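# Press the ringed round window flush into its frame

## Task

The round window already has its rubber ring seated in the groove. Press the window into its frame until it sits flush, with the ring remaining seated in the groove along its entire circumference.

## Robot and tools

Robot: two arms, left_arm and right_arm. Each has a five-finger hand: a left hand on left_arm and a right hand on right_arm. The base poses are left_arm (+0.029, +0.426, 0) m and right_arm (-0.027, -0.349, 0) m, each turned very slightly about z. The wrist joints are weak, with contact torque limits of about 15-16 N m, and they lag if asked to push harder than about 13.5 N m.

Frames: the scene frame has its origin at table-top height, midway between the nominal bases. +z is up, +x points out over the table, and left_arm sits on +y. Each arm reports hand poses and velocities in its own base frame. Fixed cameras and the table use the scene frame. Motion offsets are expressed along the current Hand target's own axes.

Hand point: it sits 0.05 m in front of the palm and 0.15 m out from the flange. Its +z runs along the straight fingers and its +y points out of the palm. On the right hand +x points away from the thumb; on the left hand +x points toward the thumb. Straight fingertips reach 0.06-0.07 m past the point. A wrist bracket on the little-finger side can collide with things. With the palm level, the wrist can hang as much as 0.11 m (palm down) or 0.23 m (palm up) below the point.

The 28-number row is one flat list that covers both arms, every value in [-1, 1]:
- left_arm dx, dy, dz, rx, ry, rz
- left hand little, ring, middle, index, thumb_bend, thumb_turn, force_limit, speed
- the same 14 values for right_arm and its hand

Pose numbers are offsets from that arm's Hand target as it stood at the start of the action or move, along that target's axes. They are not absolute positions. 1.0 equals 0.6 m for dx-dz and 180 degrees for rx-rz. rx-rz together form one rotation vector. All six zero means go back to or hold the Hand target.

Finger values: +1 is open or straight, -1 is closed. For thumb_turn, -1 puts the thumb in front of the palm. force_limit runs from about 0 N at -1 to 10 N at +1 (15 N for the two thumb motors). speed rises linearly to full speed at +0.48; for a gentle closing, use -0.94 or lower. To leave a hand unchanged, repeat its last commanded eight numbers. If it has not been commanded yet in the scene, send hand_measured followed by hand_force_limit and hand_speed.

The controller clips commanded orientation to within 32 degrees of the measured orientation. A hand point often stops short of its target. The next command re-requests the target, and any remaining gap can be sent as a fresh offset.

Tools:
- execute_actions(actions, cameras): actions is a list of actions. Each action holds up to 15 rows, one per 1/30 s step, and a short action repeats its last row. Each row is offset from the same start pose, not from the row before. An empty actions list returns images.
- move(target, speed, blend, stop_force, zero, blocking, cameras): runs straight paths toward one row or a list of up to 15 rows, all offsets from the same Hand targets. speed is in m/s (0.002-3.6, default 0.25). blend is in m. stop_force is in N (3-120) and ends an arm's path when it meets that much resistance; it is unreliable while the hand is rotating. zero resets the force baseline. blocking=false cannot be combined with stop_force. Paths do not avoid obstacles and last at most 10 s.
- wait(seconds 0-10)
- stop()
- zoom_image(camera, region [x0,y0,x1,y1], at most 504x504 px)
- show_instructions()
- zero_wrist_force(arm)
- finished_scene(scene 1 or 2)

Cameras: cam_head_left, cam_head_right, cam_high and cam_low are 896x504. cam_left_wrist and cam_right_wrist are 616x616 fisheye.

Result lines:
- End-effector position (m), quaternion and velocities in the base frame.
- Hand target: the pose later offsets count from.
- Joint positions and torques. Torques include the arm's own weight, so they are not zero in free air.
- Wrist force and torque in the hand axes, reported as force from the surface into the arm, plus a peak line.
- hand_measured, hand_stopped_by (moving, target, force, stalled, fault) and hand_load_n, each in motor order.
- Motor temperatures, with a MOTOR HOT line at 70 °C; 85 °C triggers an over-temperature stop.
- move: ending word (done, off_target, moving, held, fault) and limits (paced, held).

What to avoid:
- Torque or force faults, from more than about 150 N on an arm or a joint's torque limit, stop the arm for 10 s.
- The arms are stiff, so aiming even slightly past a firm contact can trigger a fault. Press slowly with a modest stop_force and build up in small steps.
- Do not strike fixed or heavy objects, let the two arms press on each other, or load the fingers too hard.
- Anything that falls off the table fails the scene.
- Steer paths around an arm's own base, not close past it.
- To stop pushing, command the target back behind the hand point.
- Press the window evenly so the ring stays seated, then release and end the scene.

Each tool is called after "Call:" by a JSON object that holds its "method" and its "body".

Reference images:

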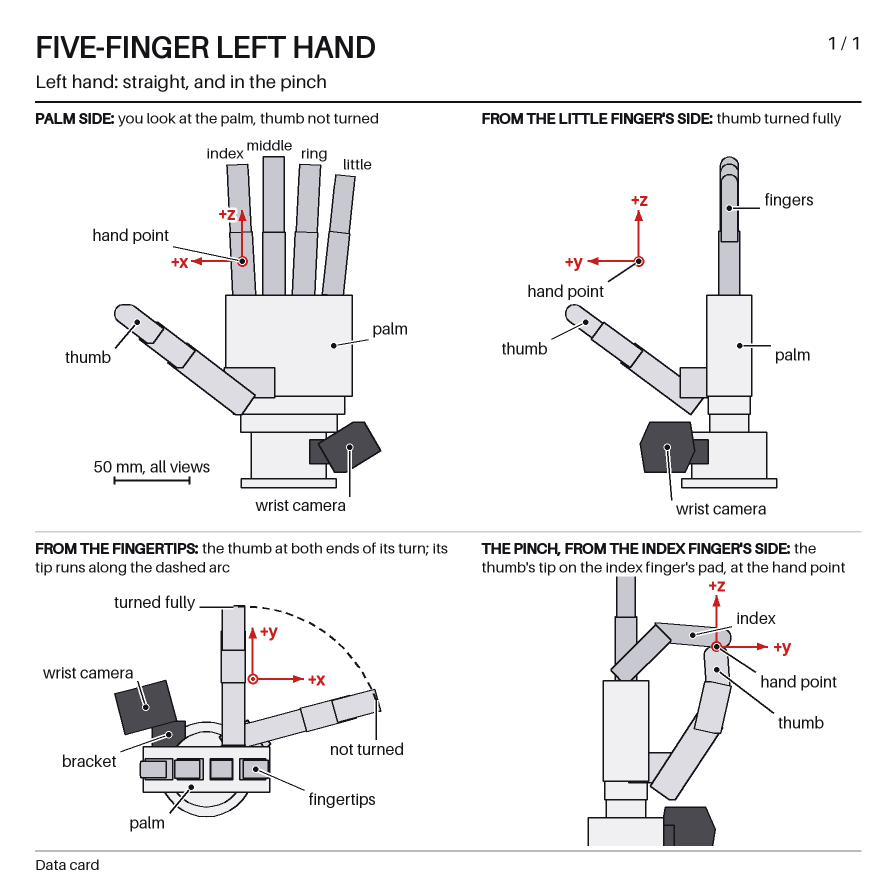

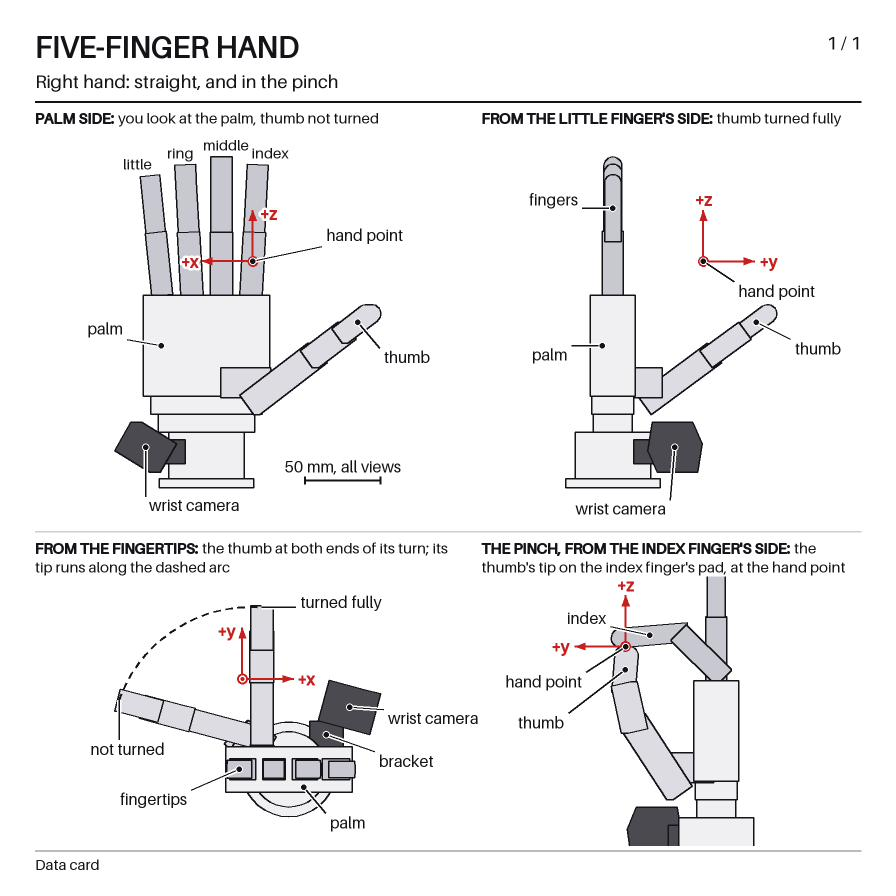

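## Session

Call:
{"method": "execute_actions", "body": {"actions": []}}

Call:
{"method": "zoom_image", "body": {"camera": "cam_high", "region": [360, 130, 580, 280]}}

Call:
{"method": "zoom_image", "body": {"camera": "cam_low", "region": [280, 120, 520, 240]}}

Scene clock: 0.00 s.
left_arm: end_effector_position=(+0.2785, -0.0206, +0.1452) hand_measured=(+1.000, +1.000, +1.000, +1.000, +1.000, +1.000) hand_load_n=(+0.0, +0.0, -0.5, +0.0, +0.0, +0.0) hand_stopped_by=(target, target, target, target, target, target) hand_force_limit=0.00 hand_speed=-0.80 end_effector_quat_wxyz=(-0.521, +0.758, -0.317, +0.232) | right_arm: end_effector_position=(+0.5598, +0.3287, +0.3297) hand_measured=(+1.000, +1.000, +1.000, +1.000, +1.000, +1.000) hand_load_n=(+0.0, +0.0, +0.0, +0.0, +0.0, +0.0) hand_stopped_by=(target, target, target, target, target, target) hand_force_limit=0.00 hand_speed=-0.80 end_effector_quat_wxyz=(+0.219, +0.487, +0.842, -0.074)
Joint positions: left_arm=[3.046 -1.103 -2.477 3.065 -2.353 2.74] | right_arm=[0.538 -0.845 0.684 1.641 2.03 -0.005]
Joint velocities: within noise
Joint torques (N m): no reading
Motor temperatures (°C): left_arm=[34 33 33 33 39 33] | right_arm=[31 32 33 42 41 35]
Wrist force (N): no reading
Wrist torque (N m): no reading
Wrist force, peak (N): no reading
Hand target: left_arm +0.2785, -0.0206, +0.1452; -0.521, +0.758, -0.317, +0.232 | right_arm +0.5598, +0.3287, +0.3297; +0.219, +0.487, +0.842, -0.074

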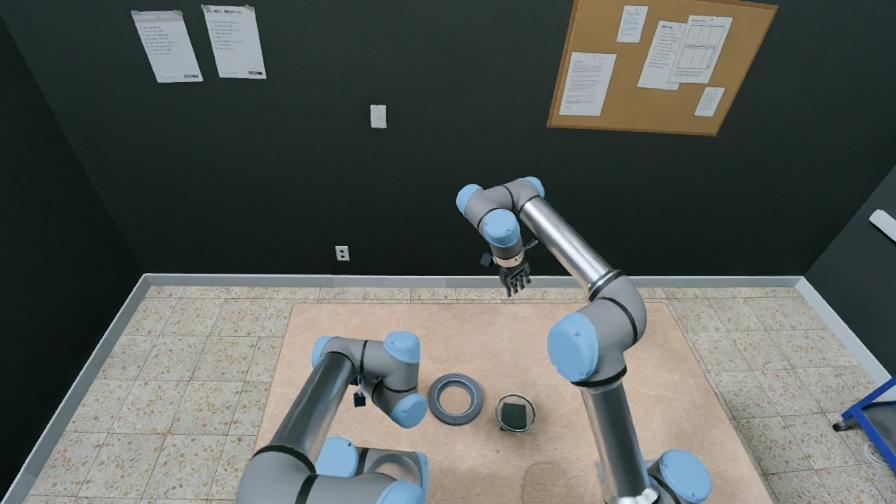

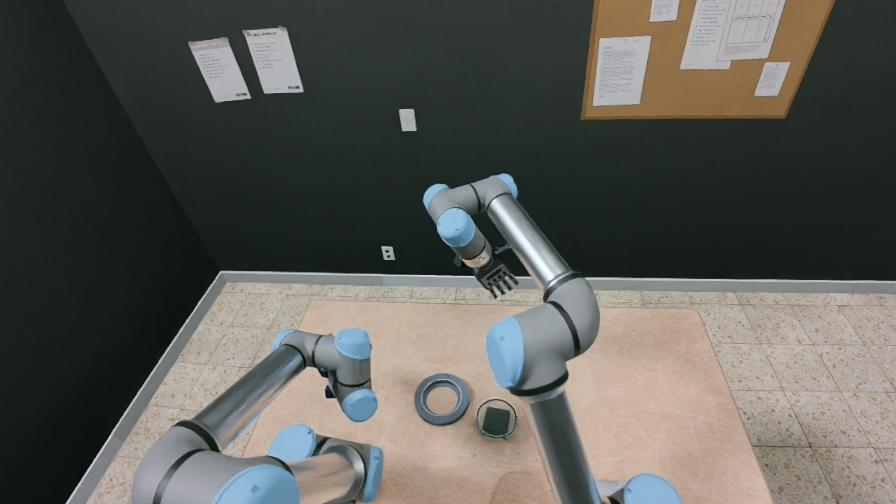

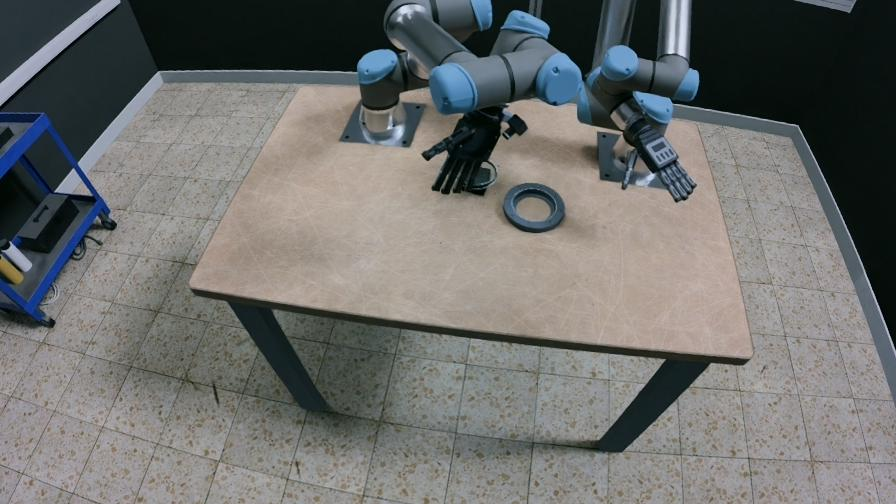

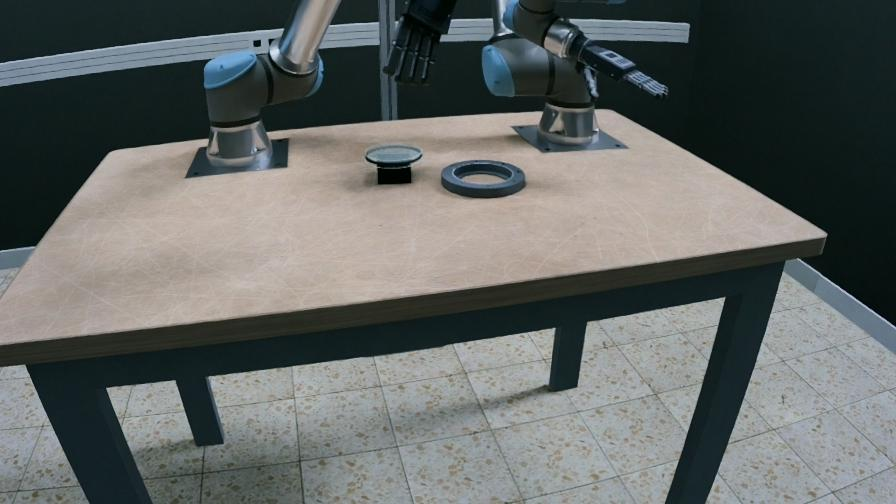

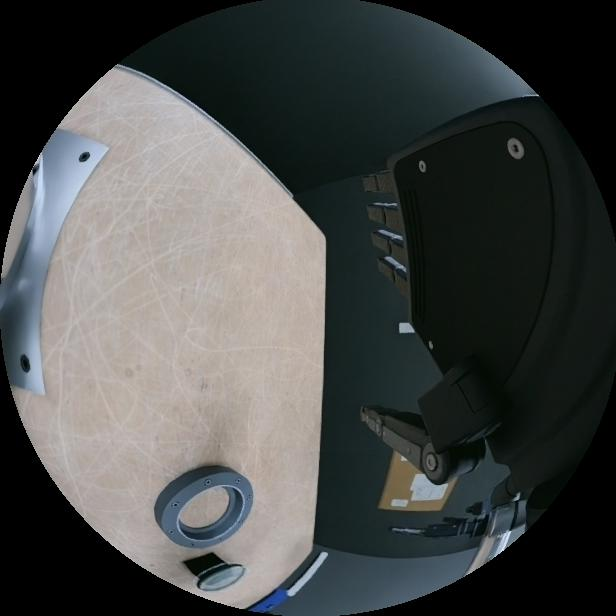

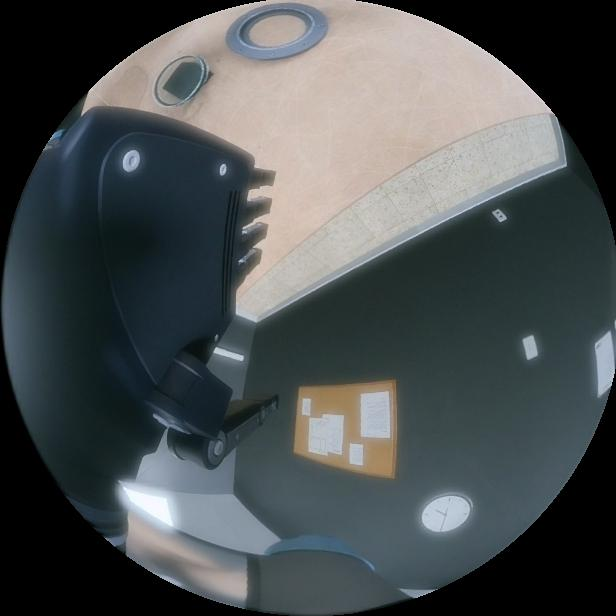

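Scaled by 2.291 from the camera's 896x504 image, which has a finer 1280x720 frame.

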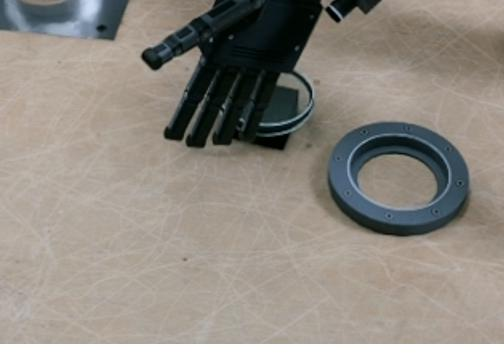

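Scaled by 2.100 from the camera's 896x504 image, which has a finer 1280x720 frame.

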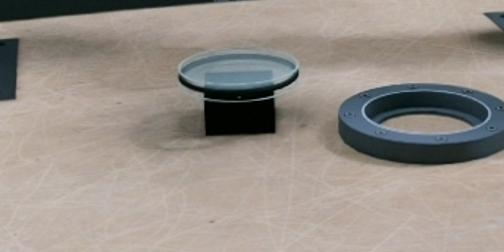

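Call:
{"method": "move", "body": {"target": [[0.1633,-0.1392,-0.2597,-0.2196,-0.0673,-0.1230,-1,0.7,-1,0.7,1,1,0,0.2, 0.1210,-0.2377,0.0562,-0.0620,0.0950,-0.1537,-1,0.7,-1,0.7,1,1,0,0.2],[0.3500,0.1085,-0.4350,-0.4392,-0.1346,-0.2459,-1,0.7,-1,0.7,1,1,0,0.2, 0.2421,-0.4753,0.1123,-0.1240,0.1899,-0.3074,-1,0.7,-1,0.7,1,1,0,0.2]], "blend": [0.04,0], "speed": 0.25, "cameras": ["all"]}}

Call:
{"method": "zoom_image", "body": {"camera": "cam_high", "region": [430, 130, 570, 240]}}

Call:
{"method": "zoom_image", "body": {"camera": "cam_low", "region": [340, 90, 540, 210]}}

Scene clock: 26.93 s.
left_arm: end_effector_position=(+0.2300, -0.3566, +0.1799) hand_measured=(-1.000, +0.700, -1.000, +0.700, +1.000, +1.000) hand_load_n=(+0.0, +0.0, +0.0, +0.0, +0.0, +0.0) hand_stopped_by=(target, target, target, target, target, target) hand_force_limit=0.00 hand_speed=0.20 end_effector_quat_wxyz=(+0.130, +0.991, +0.000, +0.000) | right_arm: end_effector_position=(+0.2742, +0.2735, +0.1802) hand_measured=(-1.000, +0.700, -1.000, +0.700, +1.000, +1.000) hand_load_n=(+0.0, +0.0, +0.0, +0.0, +0.0, +0.0) hand_stopped_by=(target, target, target, target, target, target) hand_force_limit=0.00 hand_speed=0.20 end_effector_quat_wxyz=(+0.000, +0.000, +0.992, +0.130)
Joint positions: left_arm=[2.726 -1.624 -1.966 2.127 -1.332 1.143] | right_arm=[0.07 -1.561 2.035 1.078 1.311 -1.498]
Joint torques (N m): left_arm=[-13.15 6.73 7.66 0.12 2.23 -1.46] | right_arm=[-7.08 -27.1 -6.09 2.85 -2.06 -1.74]
Wrist force (N): left_arm=[2.0 1.9 -0.3] | right_arm=[-1.4 0.1 0.4]
Wrist torque (N m): left_arm=[0.57 -0.42 -0.09] | right_arm=[0.07 0.16 0.00]
Wrist force, peak (N): left_arm=[1.7 2.7 0.4] | right_arm=[-1.6 -0.8 0.5]
Hand target: left_arm +0.2300, -0.3566, +0.1798; +0.130, +0.991, +0.000, +0.000 | right_arm +0.2742, +0.2735, +0.1802; +0.000, +0.000, +0.992, +0.130
Off the commanded pose: left_arm 0.000 m, 0 deg | right_arm 0.000 m, 0 deg.
move: done

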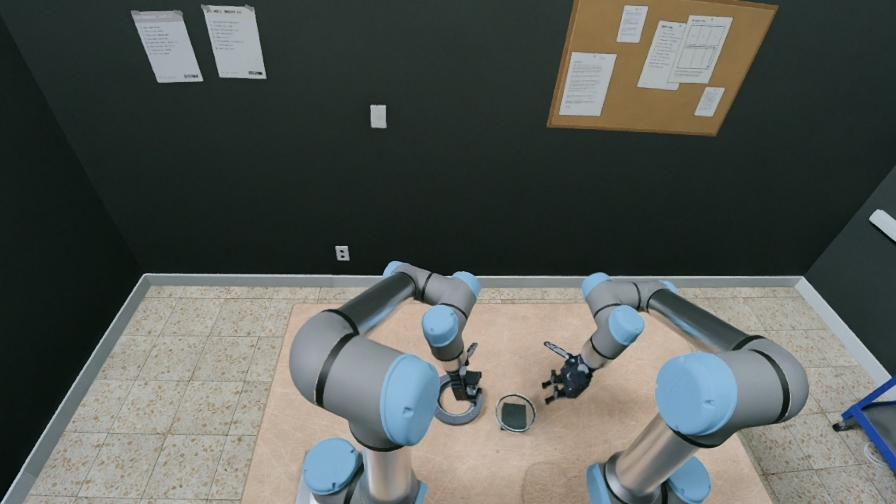

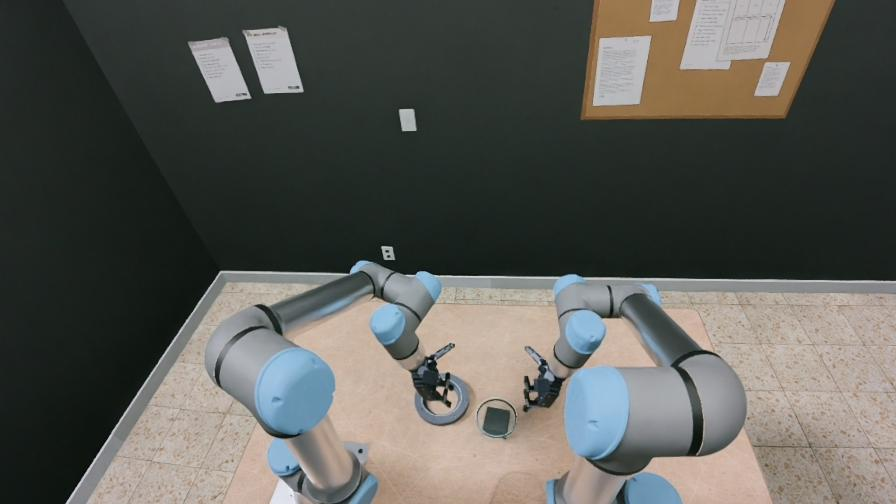

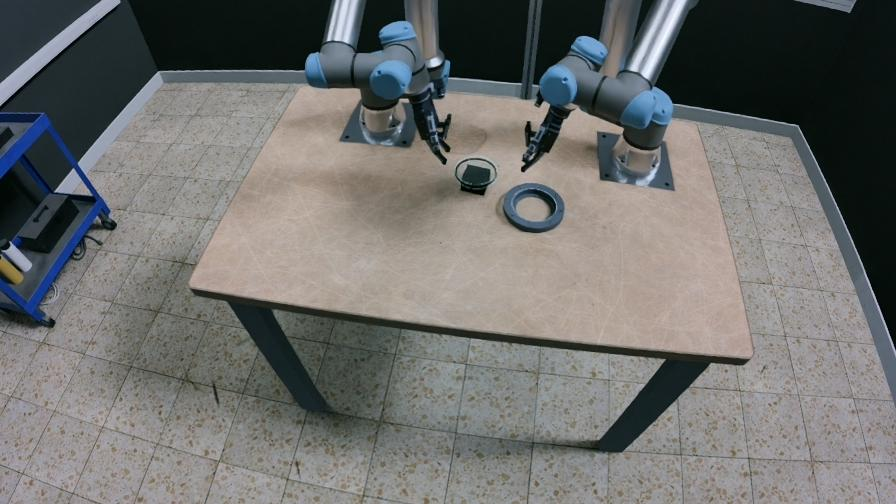

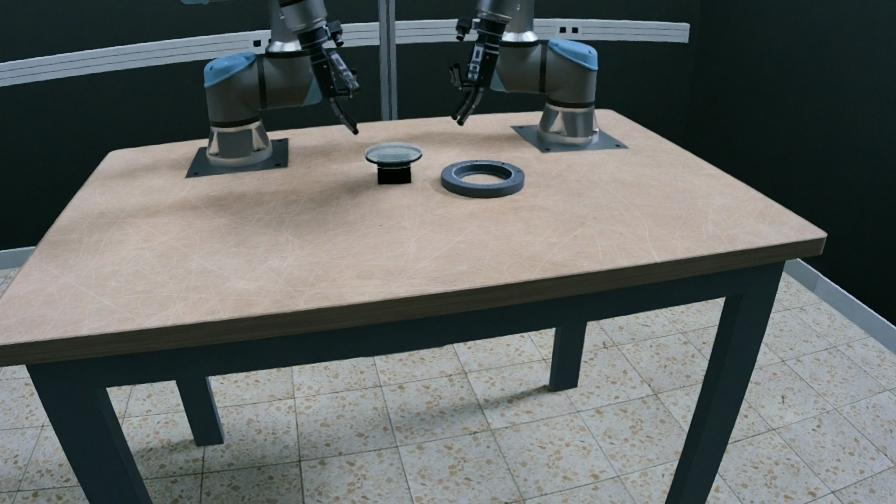

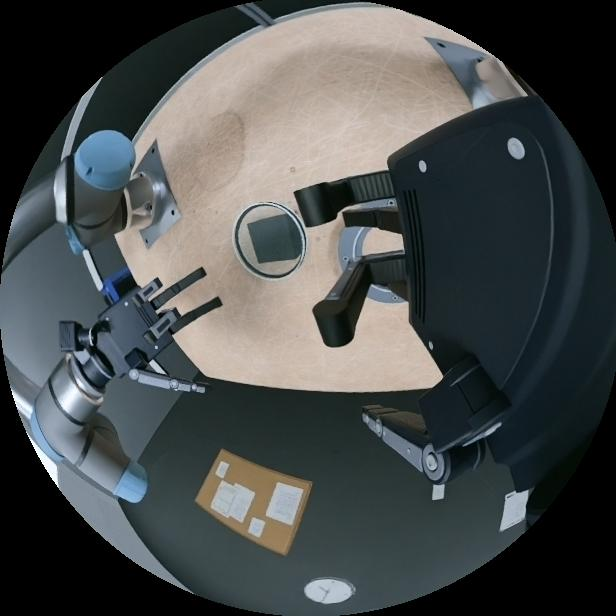

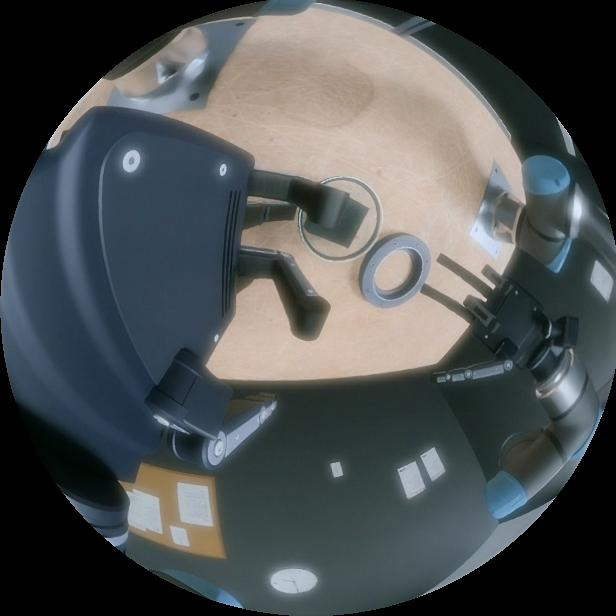

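Scaled by 3.600 from the camera's 896x504 image, which has a finer 1280x720 frame.

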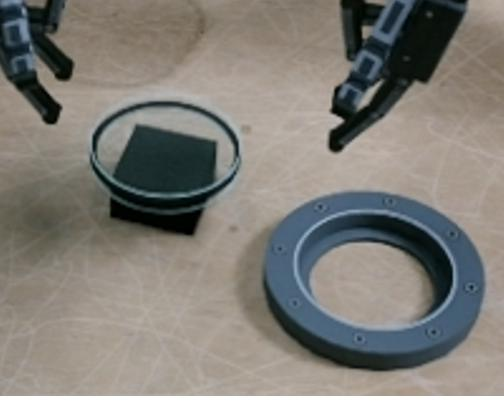

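Scaled by 2.520 from the camera's 896x504 image, which has a finer 1280x720 frame.

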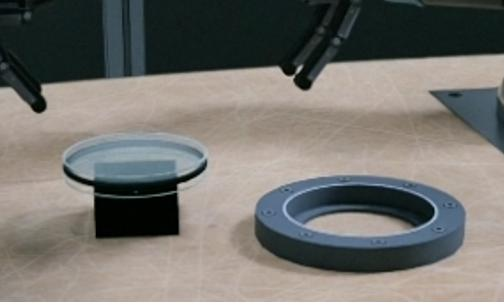

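Call:
{"method": "zoom_image", "body": {"camera": "cam_high", "region": [445, 145, 515, 205]}}

Call:
{"method": "zoom_image", "body": {"camera": "cam_high", "region": [495, 175, 575, 240]}}

Call:
{"method": "zoom_image", "body": {"camera": "cam_low", "region": [355, 135, 435, 195]}}

Call:
{"method": "zoom_image", "body": {"camera": "cam_low", "region": [430, 150, 540, 210]}}

Scaled by 7.200 from the camera's 896x504 image, which has a finer 1280x720 frame.

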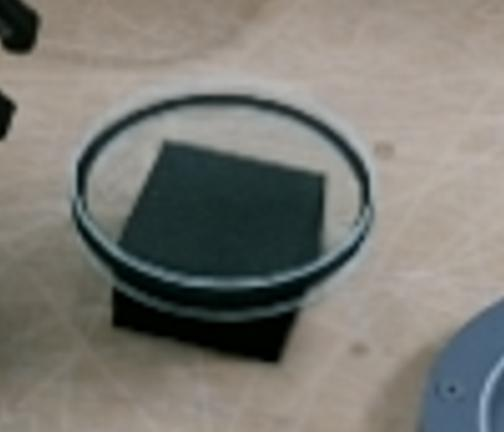

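Scaled by 6.300 from the camera's 896x504 image, which has a finer 1280x720 frame.

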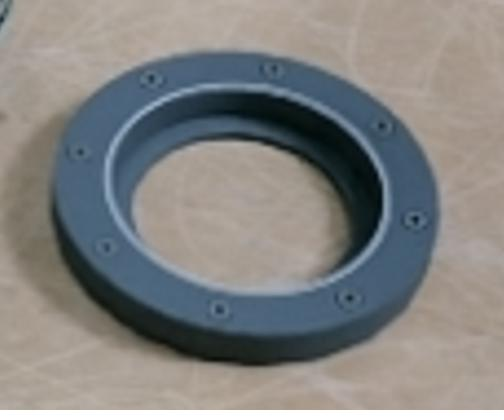

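Scaled by 6.300 from the camera's 896x504 image, which has a finer 1280x720 frame.

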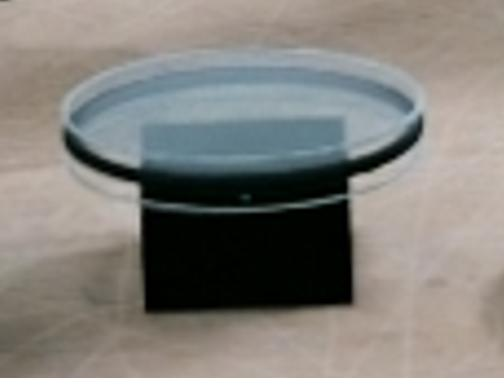

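Scaled by 4.582 from the camera's 896x504 image, which has a finer 1280x720 frame.

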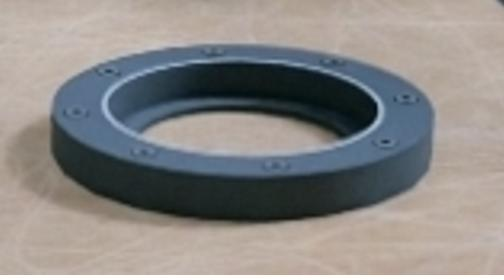

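Call:
{"method": "move", "body": {"target": [-0.0377,0.0471,0.0953,0,0,0,-1,0.7,-1,0.7,1,1,0,0.2, 0.0395,-0.0313,0.0748,0,0,0,-1,0.7,-1,0.7,1,1,0,0.2], "speed": 0.12, "cameras": ["cam_high","cam_low","cam_left_wrist","cam_right_wrist"]}}

Call:
{"method": "zoom_image", "body": {"camera": "cam_high", "region": [425, 130, 535, 210]}}

Call:
{"method": "zoom_image", "body": {"camera": "cam_low", "region": [325, 100, 465, 200]}}

Call:
{"method": "zoom_image", "body": {"camera": "cam_right_wrist", "region": [220, 130, 420, 330]}}

Call:
{"method": "zoom_image", "body": {"camera": "cam_left_wrist", "region": [200, 150, 400, 350]}}

Scene clock: 39.87 s.
left_arm: end_effector_position=(+0.2073, -0.3986, +0.1320) hand_measured=(-1.000, +0.700, -1.000, +0.700, +1.000, +1.000) hand_load_n=(+0.0, +0.0, +0.0, +0.0, +0.0, +0.0) hand_stopped_by=(target, target, target, target, target, target) hand_force_limit=0.00 hand_speed=0.20 end_effector_quat_wxyz=(+0.130, +0.991, +0.000, +0.000) | right_arm: end_effector_position=(+0.2505, +0.2669, +0.1320) hand_measured=(-1.000, +0.700, -1.000, +0.700, +1.000, +1.000) hand_load_n=(+0.0, +0.0, +0.0, +0.0, +0.0, +0.0) hand_stopped_by=(target, target, target, target, target, target) hand_force_limit=0.00 hand_speed=0.20 end_effector_quat_wxyz=(+0.000, +0.000, +0.992, +0.130)
Joint positions: left_arm=[2.56 -1.728 -1.978 2.28 -1.353 0.974] | right_arm=[0.049 -1.554 2.174 0.938 1.31 -1.52]
Joint torques (N m): left_arm=[-12.31 12.32 25.56 0.27 -1.26 -1.41] | right_arm=[-6.99 -7.73 -5.71 -0.62 -2.03 -1.54]
Wrist force (N): left_arm=[1.9 2.1 -0.3] | right_arm=[-1.5 0.0 0.3]
Wrist torque (N m): left_arm=[0.57 -0.37 -0.09] | right_arm=[0.03 0.17 -0.03]
Wrist force, peak (N): left_arm=[1.8 2.5 0.1] | right_arm=[-1.6 0.5 0.3]
Hand target: left_arm +0.2073, -0.3987, +0.1319; +0.130, +0.991, +0.000, +0.000 | right_arm +0.2505, +0.2669, +0.1320; +0.000, +0.000, +0.992, +0.130
Off the commanded pose: left_arm 0.000 m, 0 deg | right_arm 0.000 m, 0 deg.
move: done
Images, in order (width x height): cam_high 896x504, cam_low 896x504, cam_left_wrist 616x616, cam_right_wrist 616x616.

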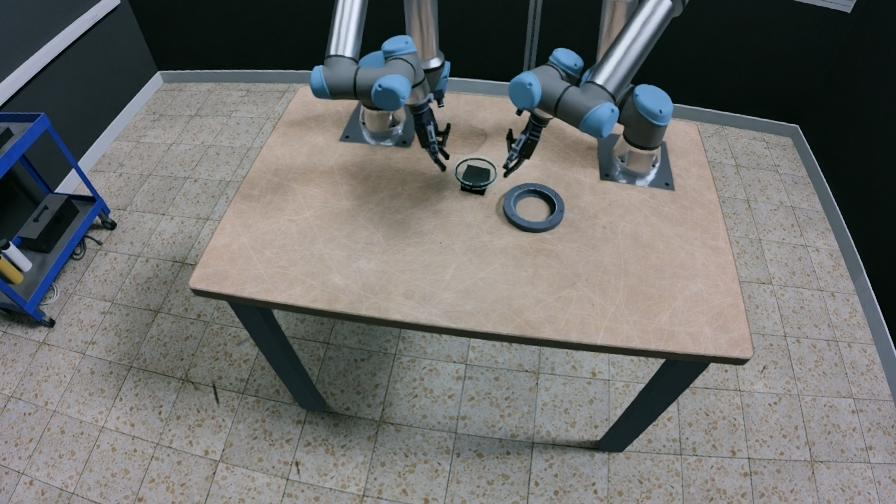

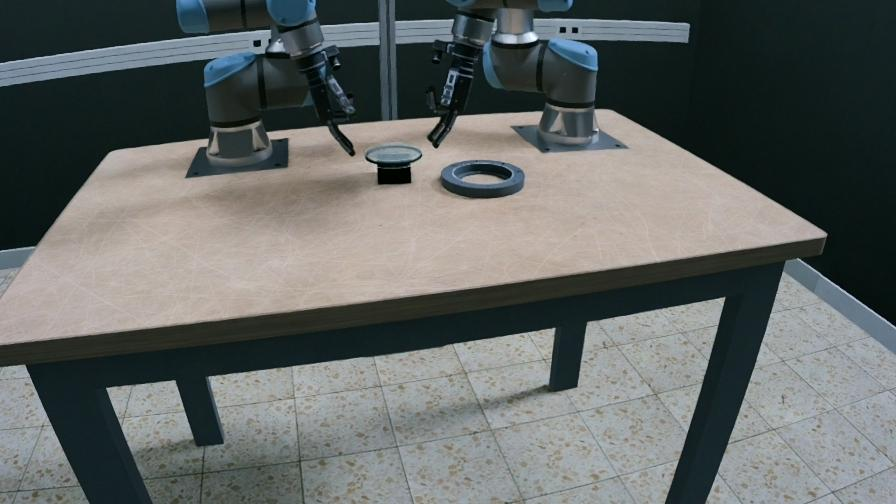

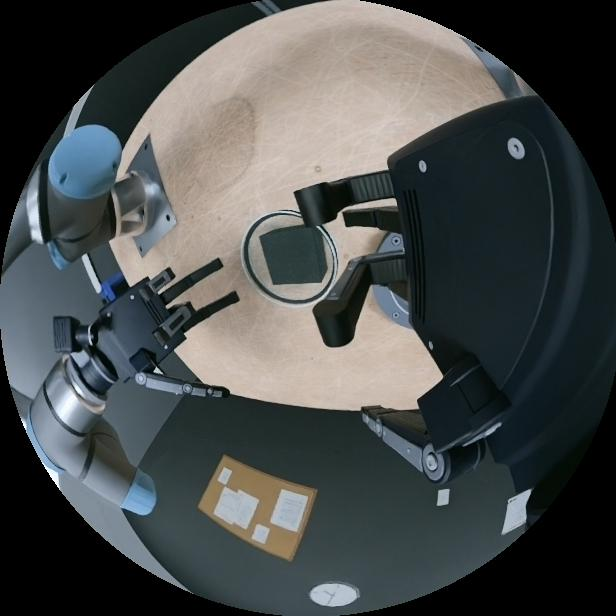

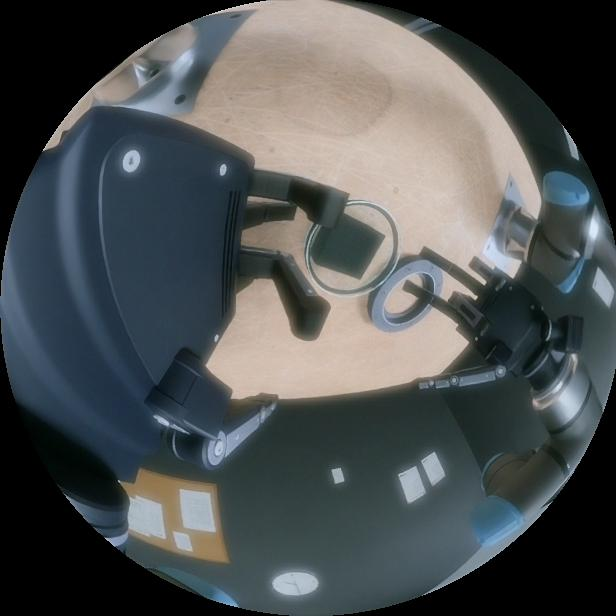

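Scaled by 4.582 from the camera's 896x504 image, which has a finer 1280x720 frame.

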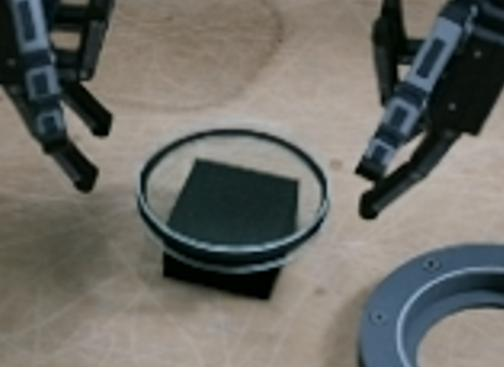

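Scaled by 3.600 from the camera's 896x504 image, which has a finer 1280x720 frame.

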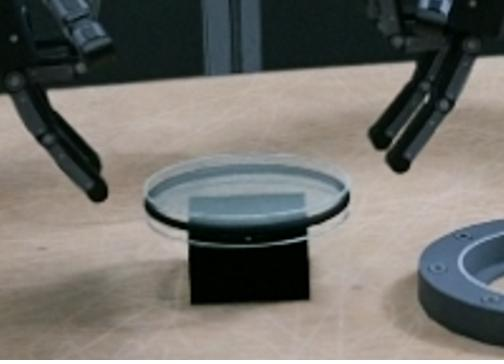

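Scaled by 2.520 from the camera's 616x616 image, which has a finer 880x880 frame.

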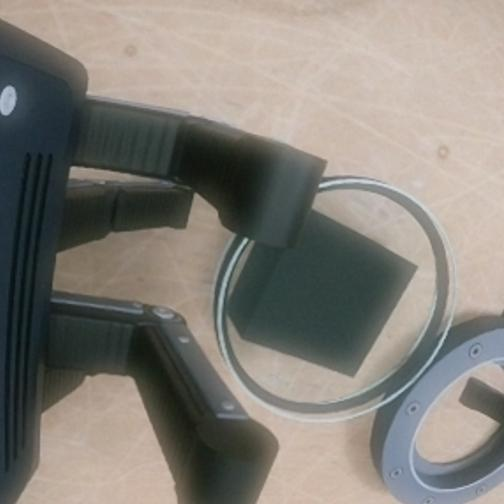

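Scaled by 2.520 from the camera's 616x616 image, which has a finer 880x880 frame.

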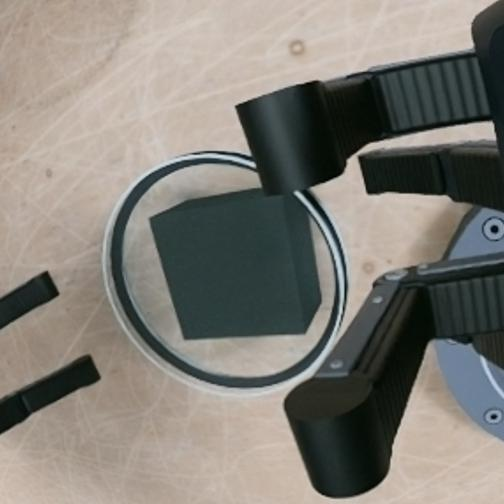

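Call:
{"method": "move", "body": {"target": [-0.0012,0.0189,0.0361,0,0,0,-1,0.7,-1,0.7,1,1,0,0.2, 0.0023,0.0222,0.0370,0,0,0,-1,0.7,-1,0.7,1,1,0,0.2], "speed": 0.06, "cameras": ["cam_high","cam_low","cam_left_wrist","cam_right_wrist"]}}

Call:
{"method": "zoom_image", "body": {"camera": "cam_high", "region": [425, 130, 535, 210]}}

Call:
{"method": "zoom_image", "body": {"camera": "cam_low", "region": [325, 100, 465, 200]}}

Call:
{"method": "zoom_image", "body": {"camera": "cam_right_wrist", "region": [240, 150, 440, 350]}}

Call:
{"method": "zoom_image", "body": {"camera": "cam_left_wrist", "region": [200, 150, 400, 350]}}

Scene clock: 52.50 s.
left_arm: end_effector_position=(+0.2066, -0.4152, +0.1139) hand_measured=(-1.000, +0.700, -1.000, +0.700, +1.000, +1.000) hand_load_n=(+0.0, +0.0, +0.0, +0.5, +0.0, +0.0) hand_stopped_by=(target, target, target, target, target, target) hand_force_limit=0.00 hand_speed=0.20 end_effector_quat_wxyz=(+0.130, +0.991, +0.000, +0.000) | right_arm: end_effector_position=(+0.2491, +0.2854, +0.1140) hand_measured=(-1.000, +0.700, -1.000, +0.700, +1.000, +1.000) hand_load_n=(+0.0, +0.0, +0.0, +0.0, +0.0, +0.0) hand_stopped_by=(target, target, target, target, target, target) hand_force_limit=0.00 hand_speed=0.20 end_effector_quat_wxyz=(+0.000, +0.000, +0.992, +0.130)
Joint positions: left_arm=[2.514 -1.783 -1.961 2.329 -1.36 0.927] | right_arm=[0.129 -1.502 2.17 0.869 1.312 -1.437]
Joint torques (N m): left_arm=[-12.4 12.99 24.4 0.27 -1.36 -1.6] | right_arm=[9.17 -7.35 -25.63 -0.46 1 1.86]
Wrist force (N): left_arm=[1.8 2.1 -0.4] | right_arm=[-1.4 -0.1 0.1]
Wrist torque (N m): left_arm=[0.60 -0.36 -0.10] | right_arm=[-0.01 0.14 -0.15]
Wrist force, peak (N): left_arm=[2.1 2.3 -0.6] | right_arm=[-1.6 0.1 0.8]
Hand target: left_arm +0.2066, -0.4152, +0.1139; +0.130, +0.991, +0.000, +0.000 | right_arm +0.2491, +0.2855, +0.1140; +0.000, +0.000, +0.992, +0.130
Off the commanded pose: left_arm 0.000 m, 0 deg | right_arm 0.000 m, 0 deg.
move: done
Images, in order (width x height): cam_high 896x504, cam_low 896x504, cam_left_wrist 616x616, cam_right_wrist 616x616.

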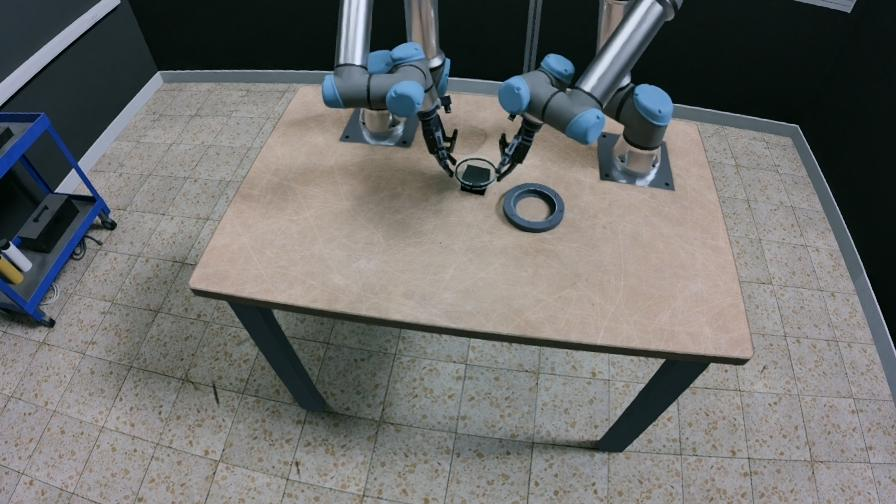

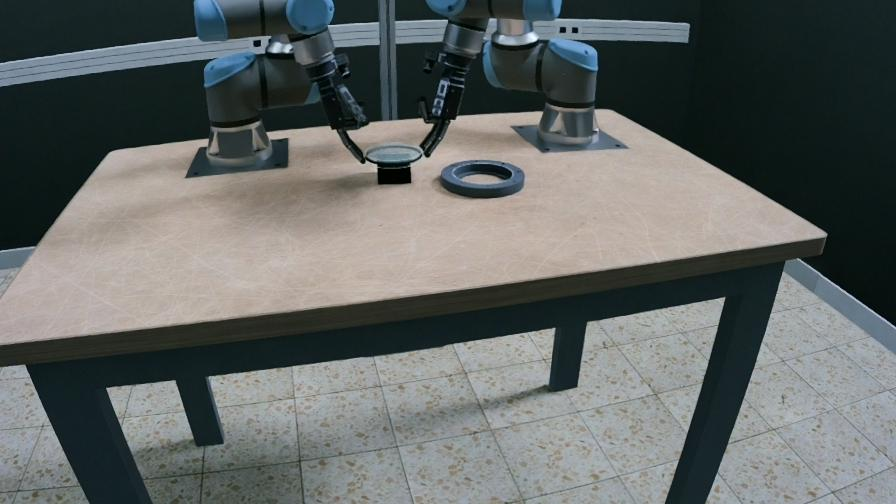

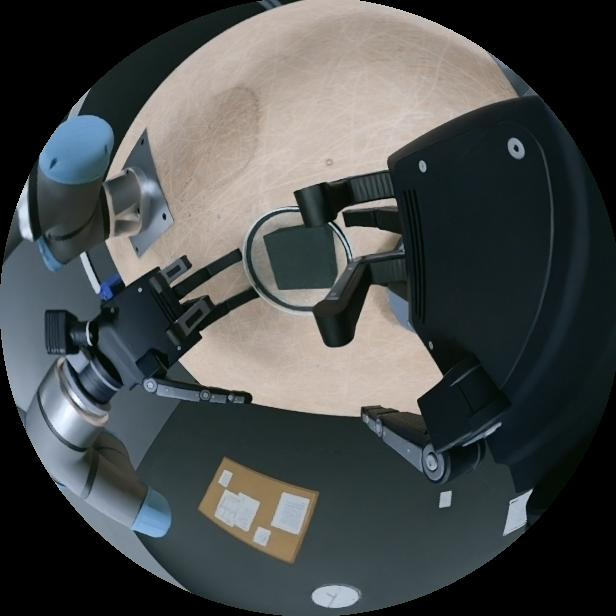

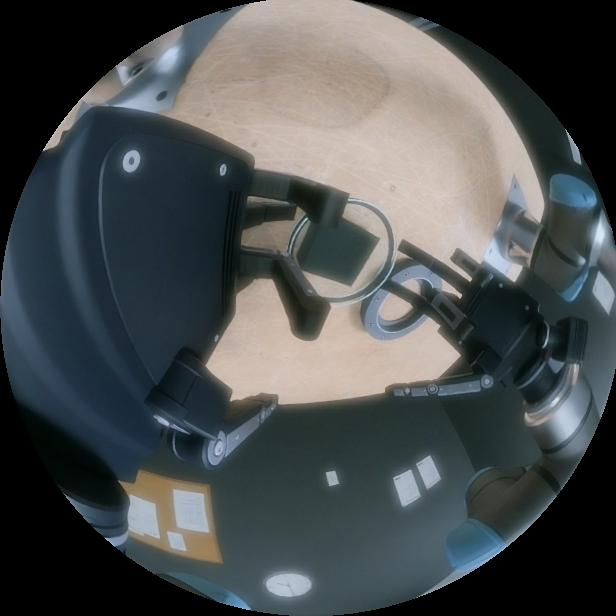

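Scaled by 4.582 from the camera's 896x504 image, which has a finer 1280x720 frame.

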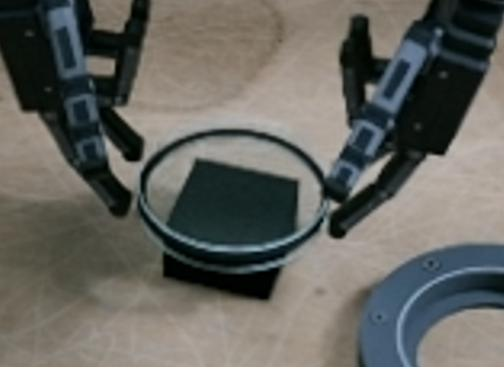

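Scaled by 3.600 from the camera's 896x504 image, which has a finer 1280x720 frame.

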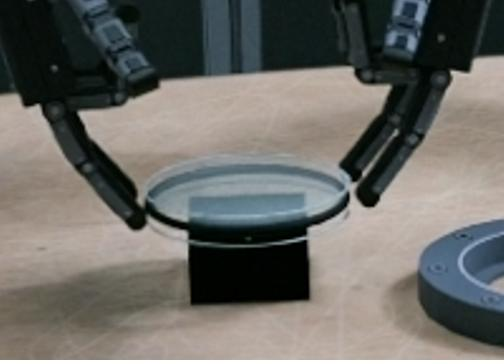

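Scaled by 2.520 from the camera's 616x616 image, which has a finer 880x880 frame.

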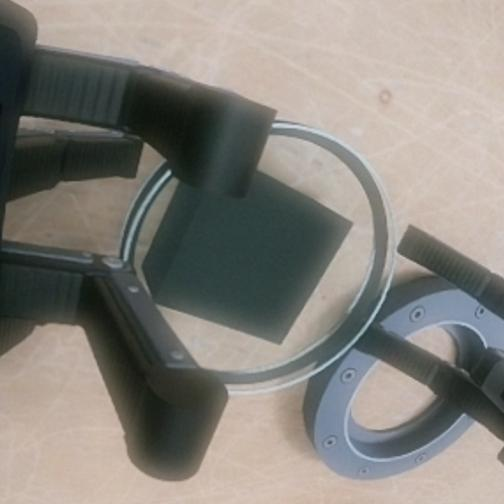

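Scaled by 2.520 from the camera's 616x616 image, which has a finer 880x880 frame.

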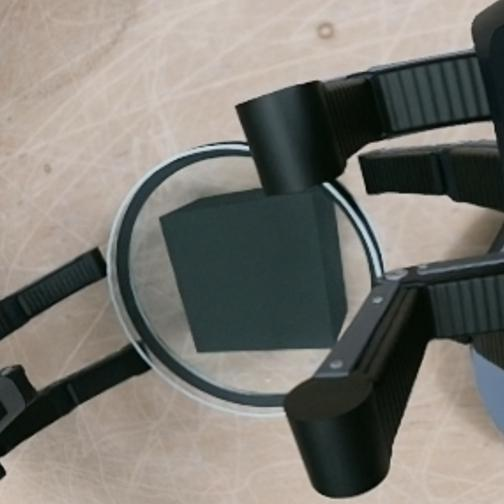

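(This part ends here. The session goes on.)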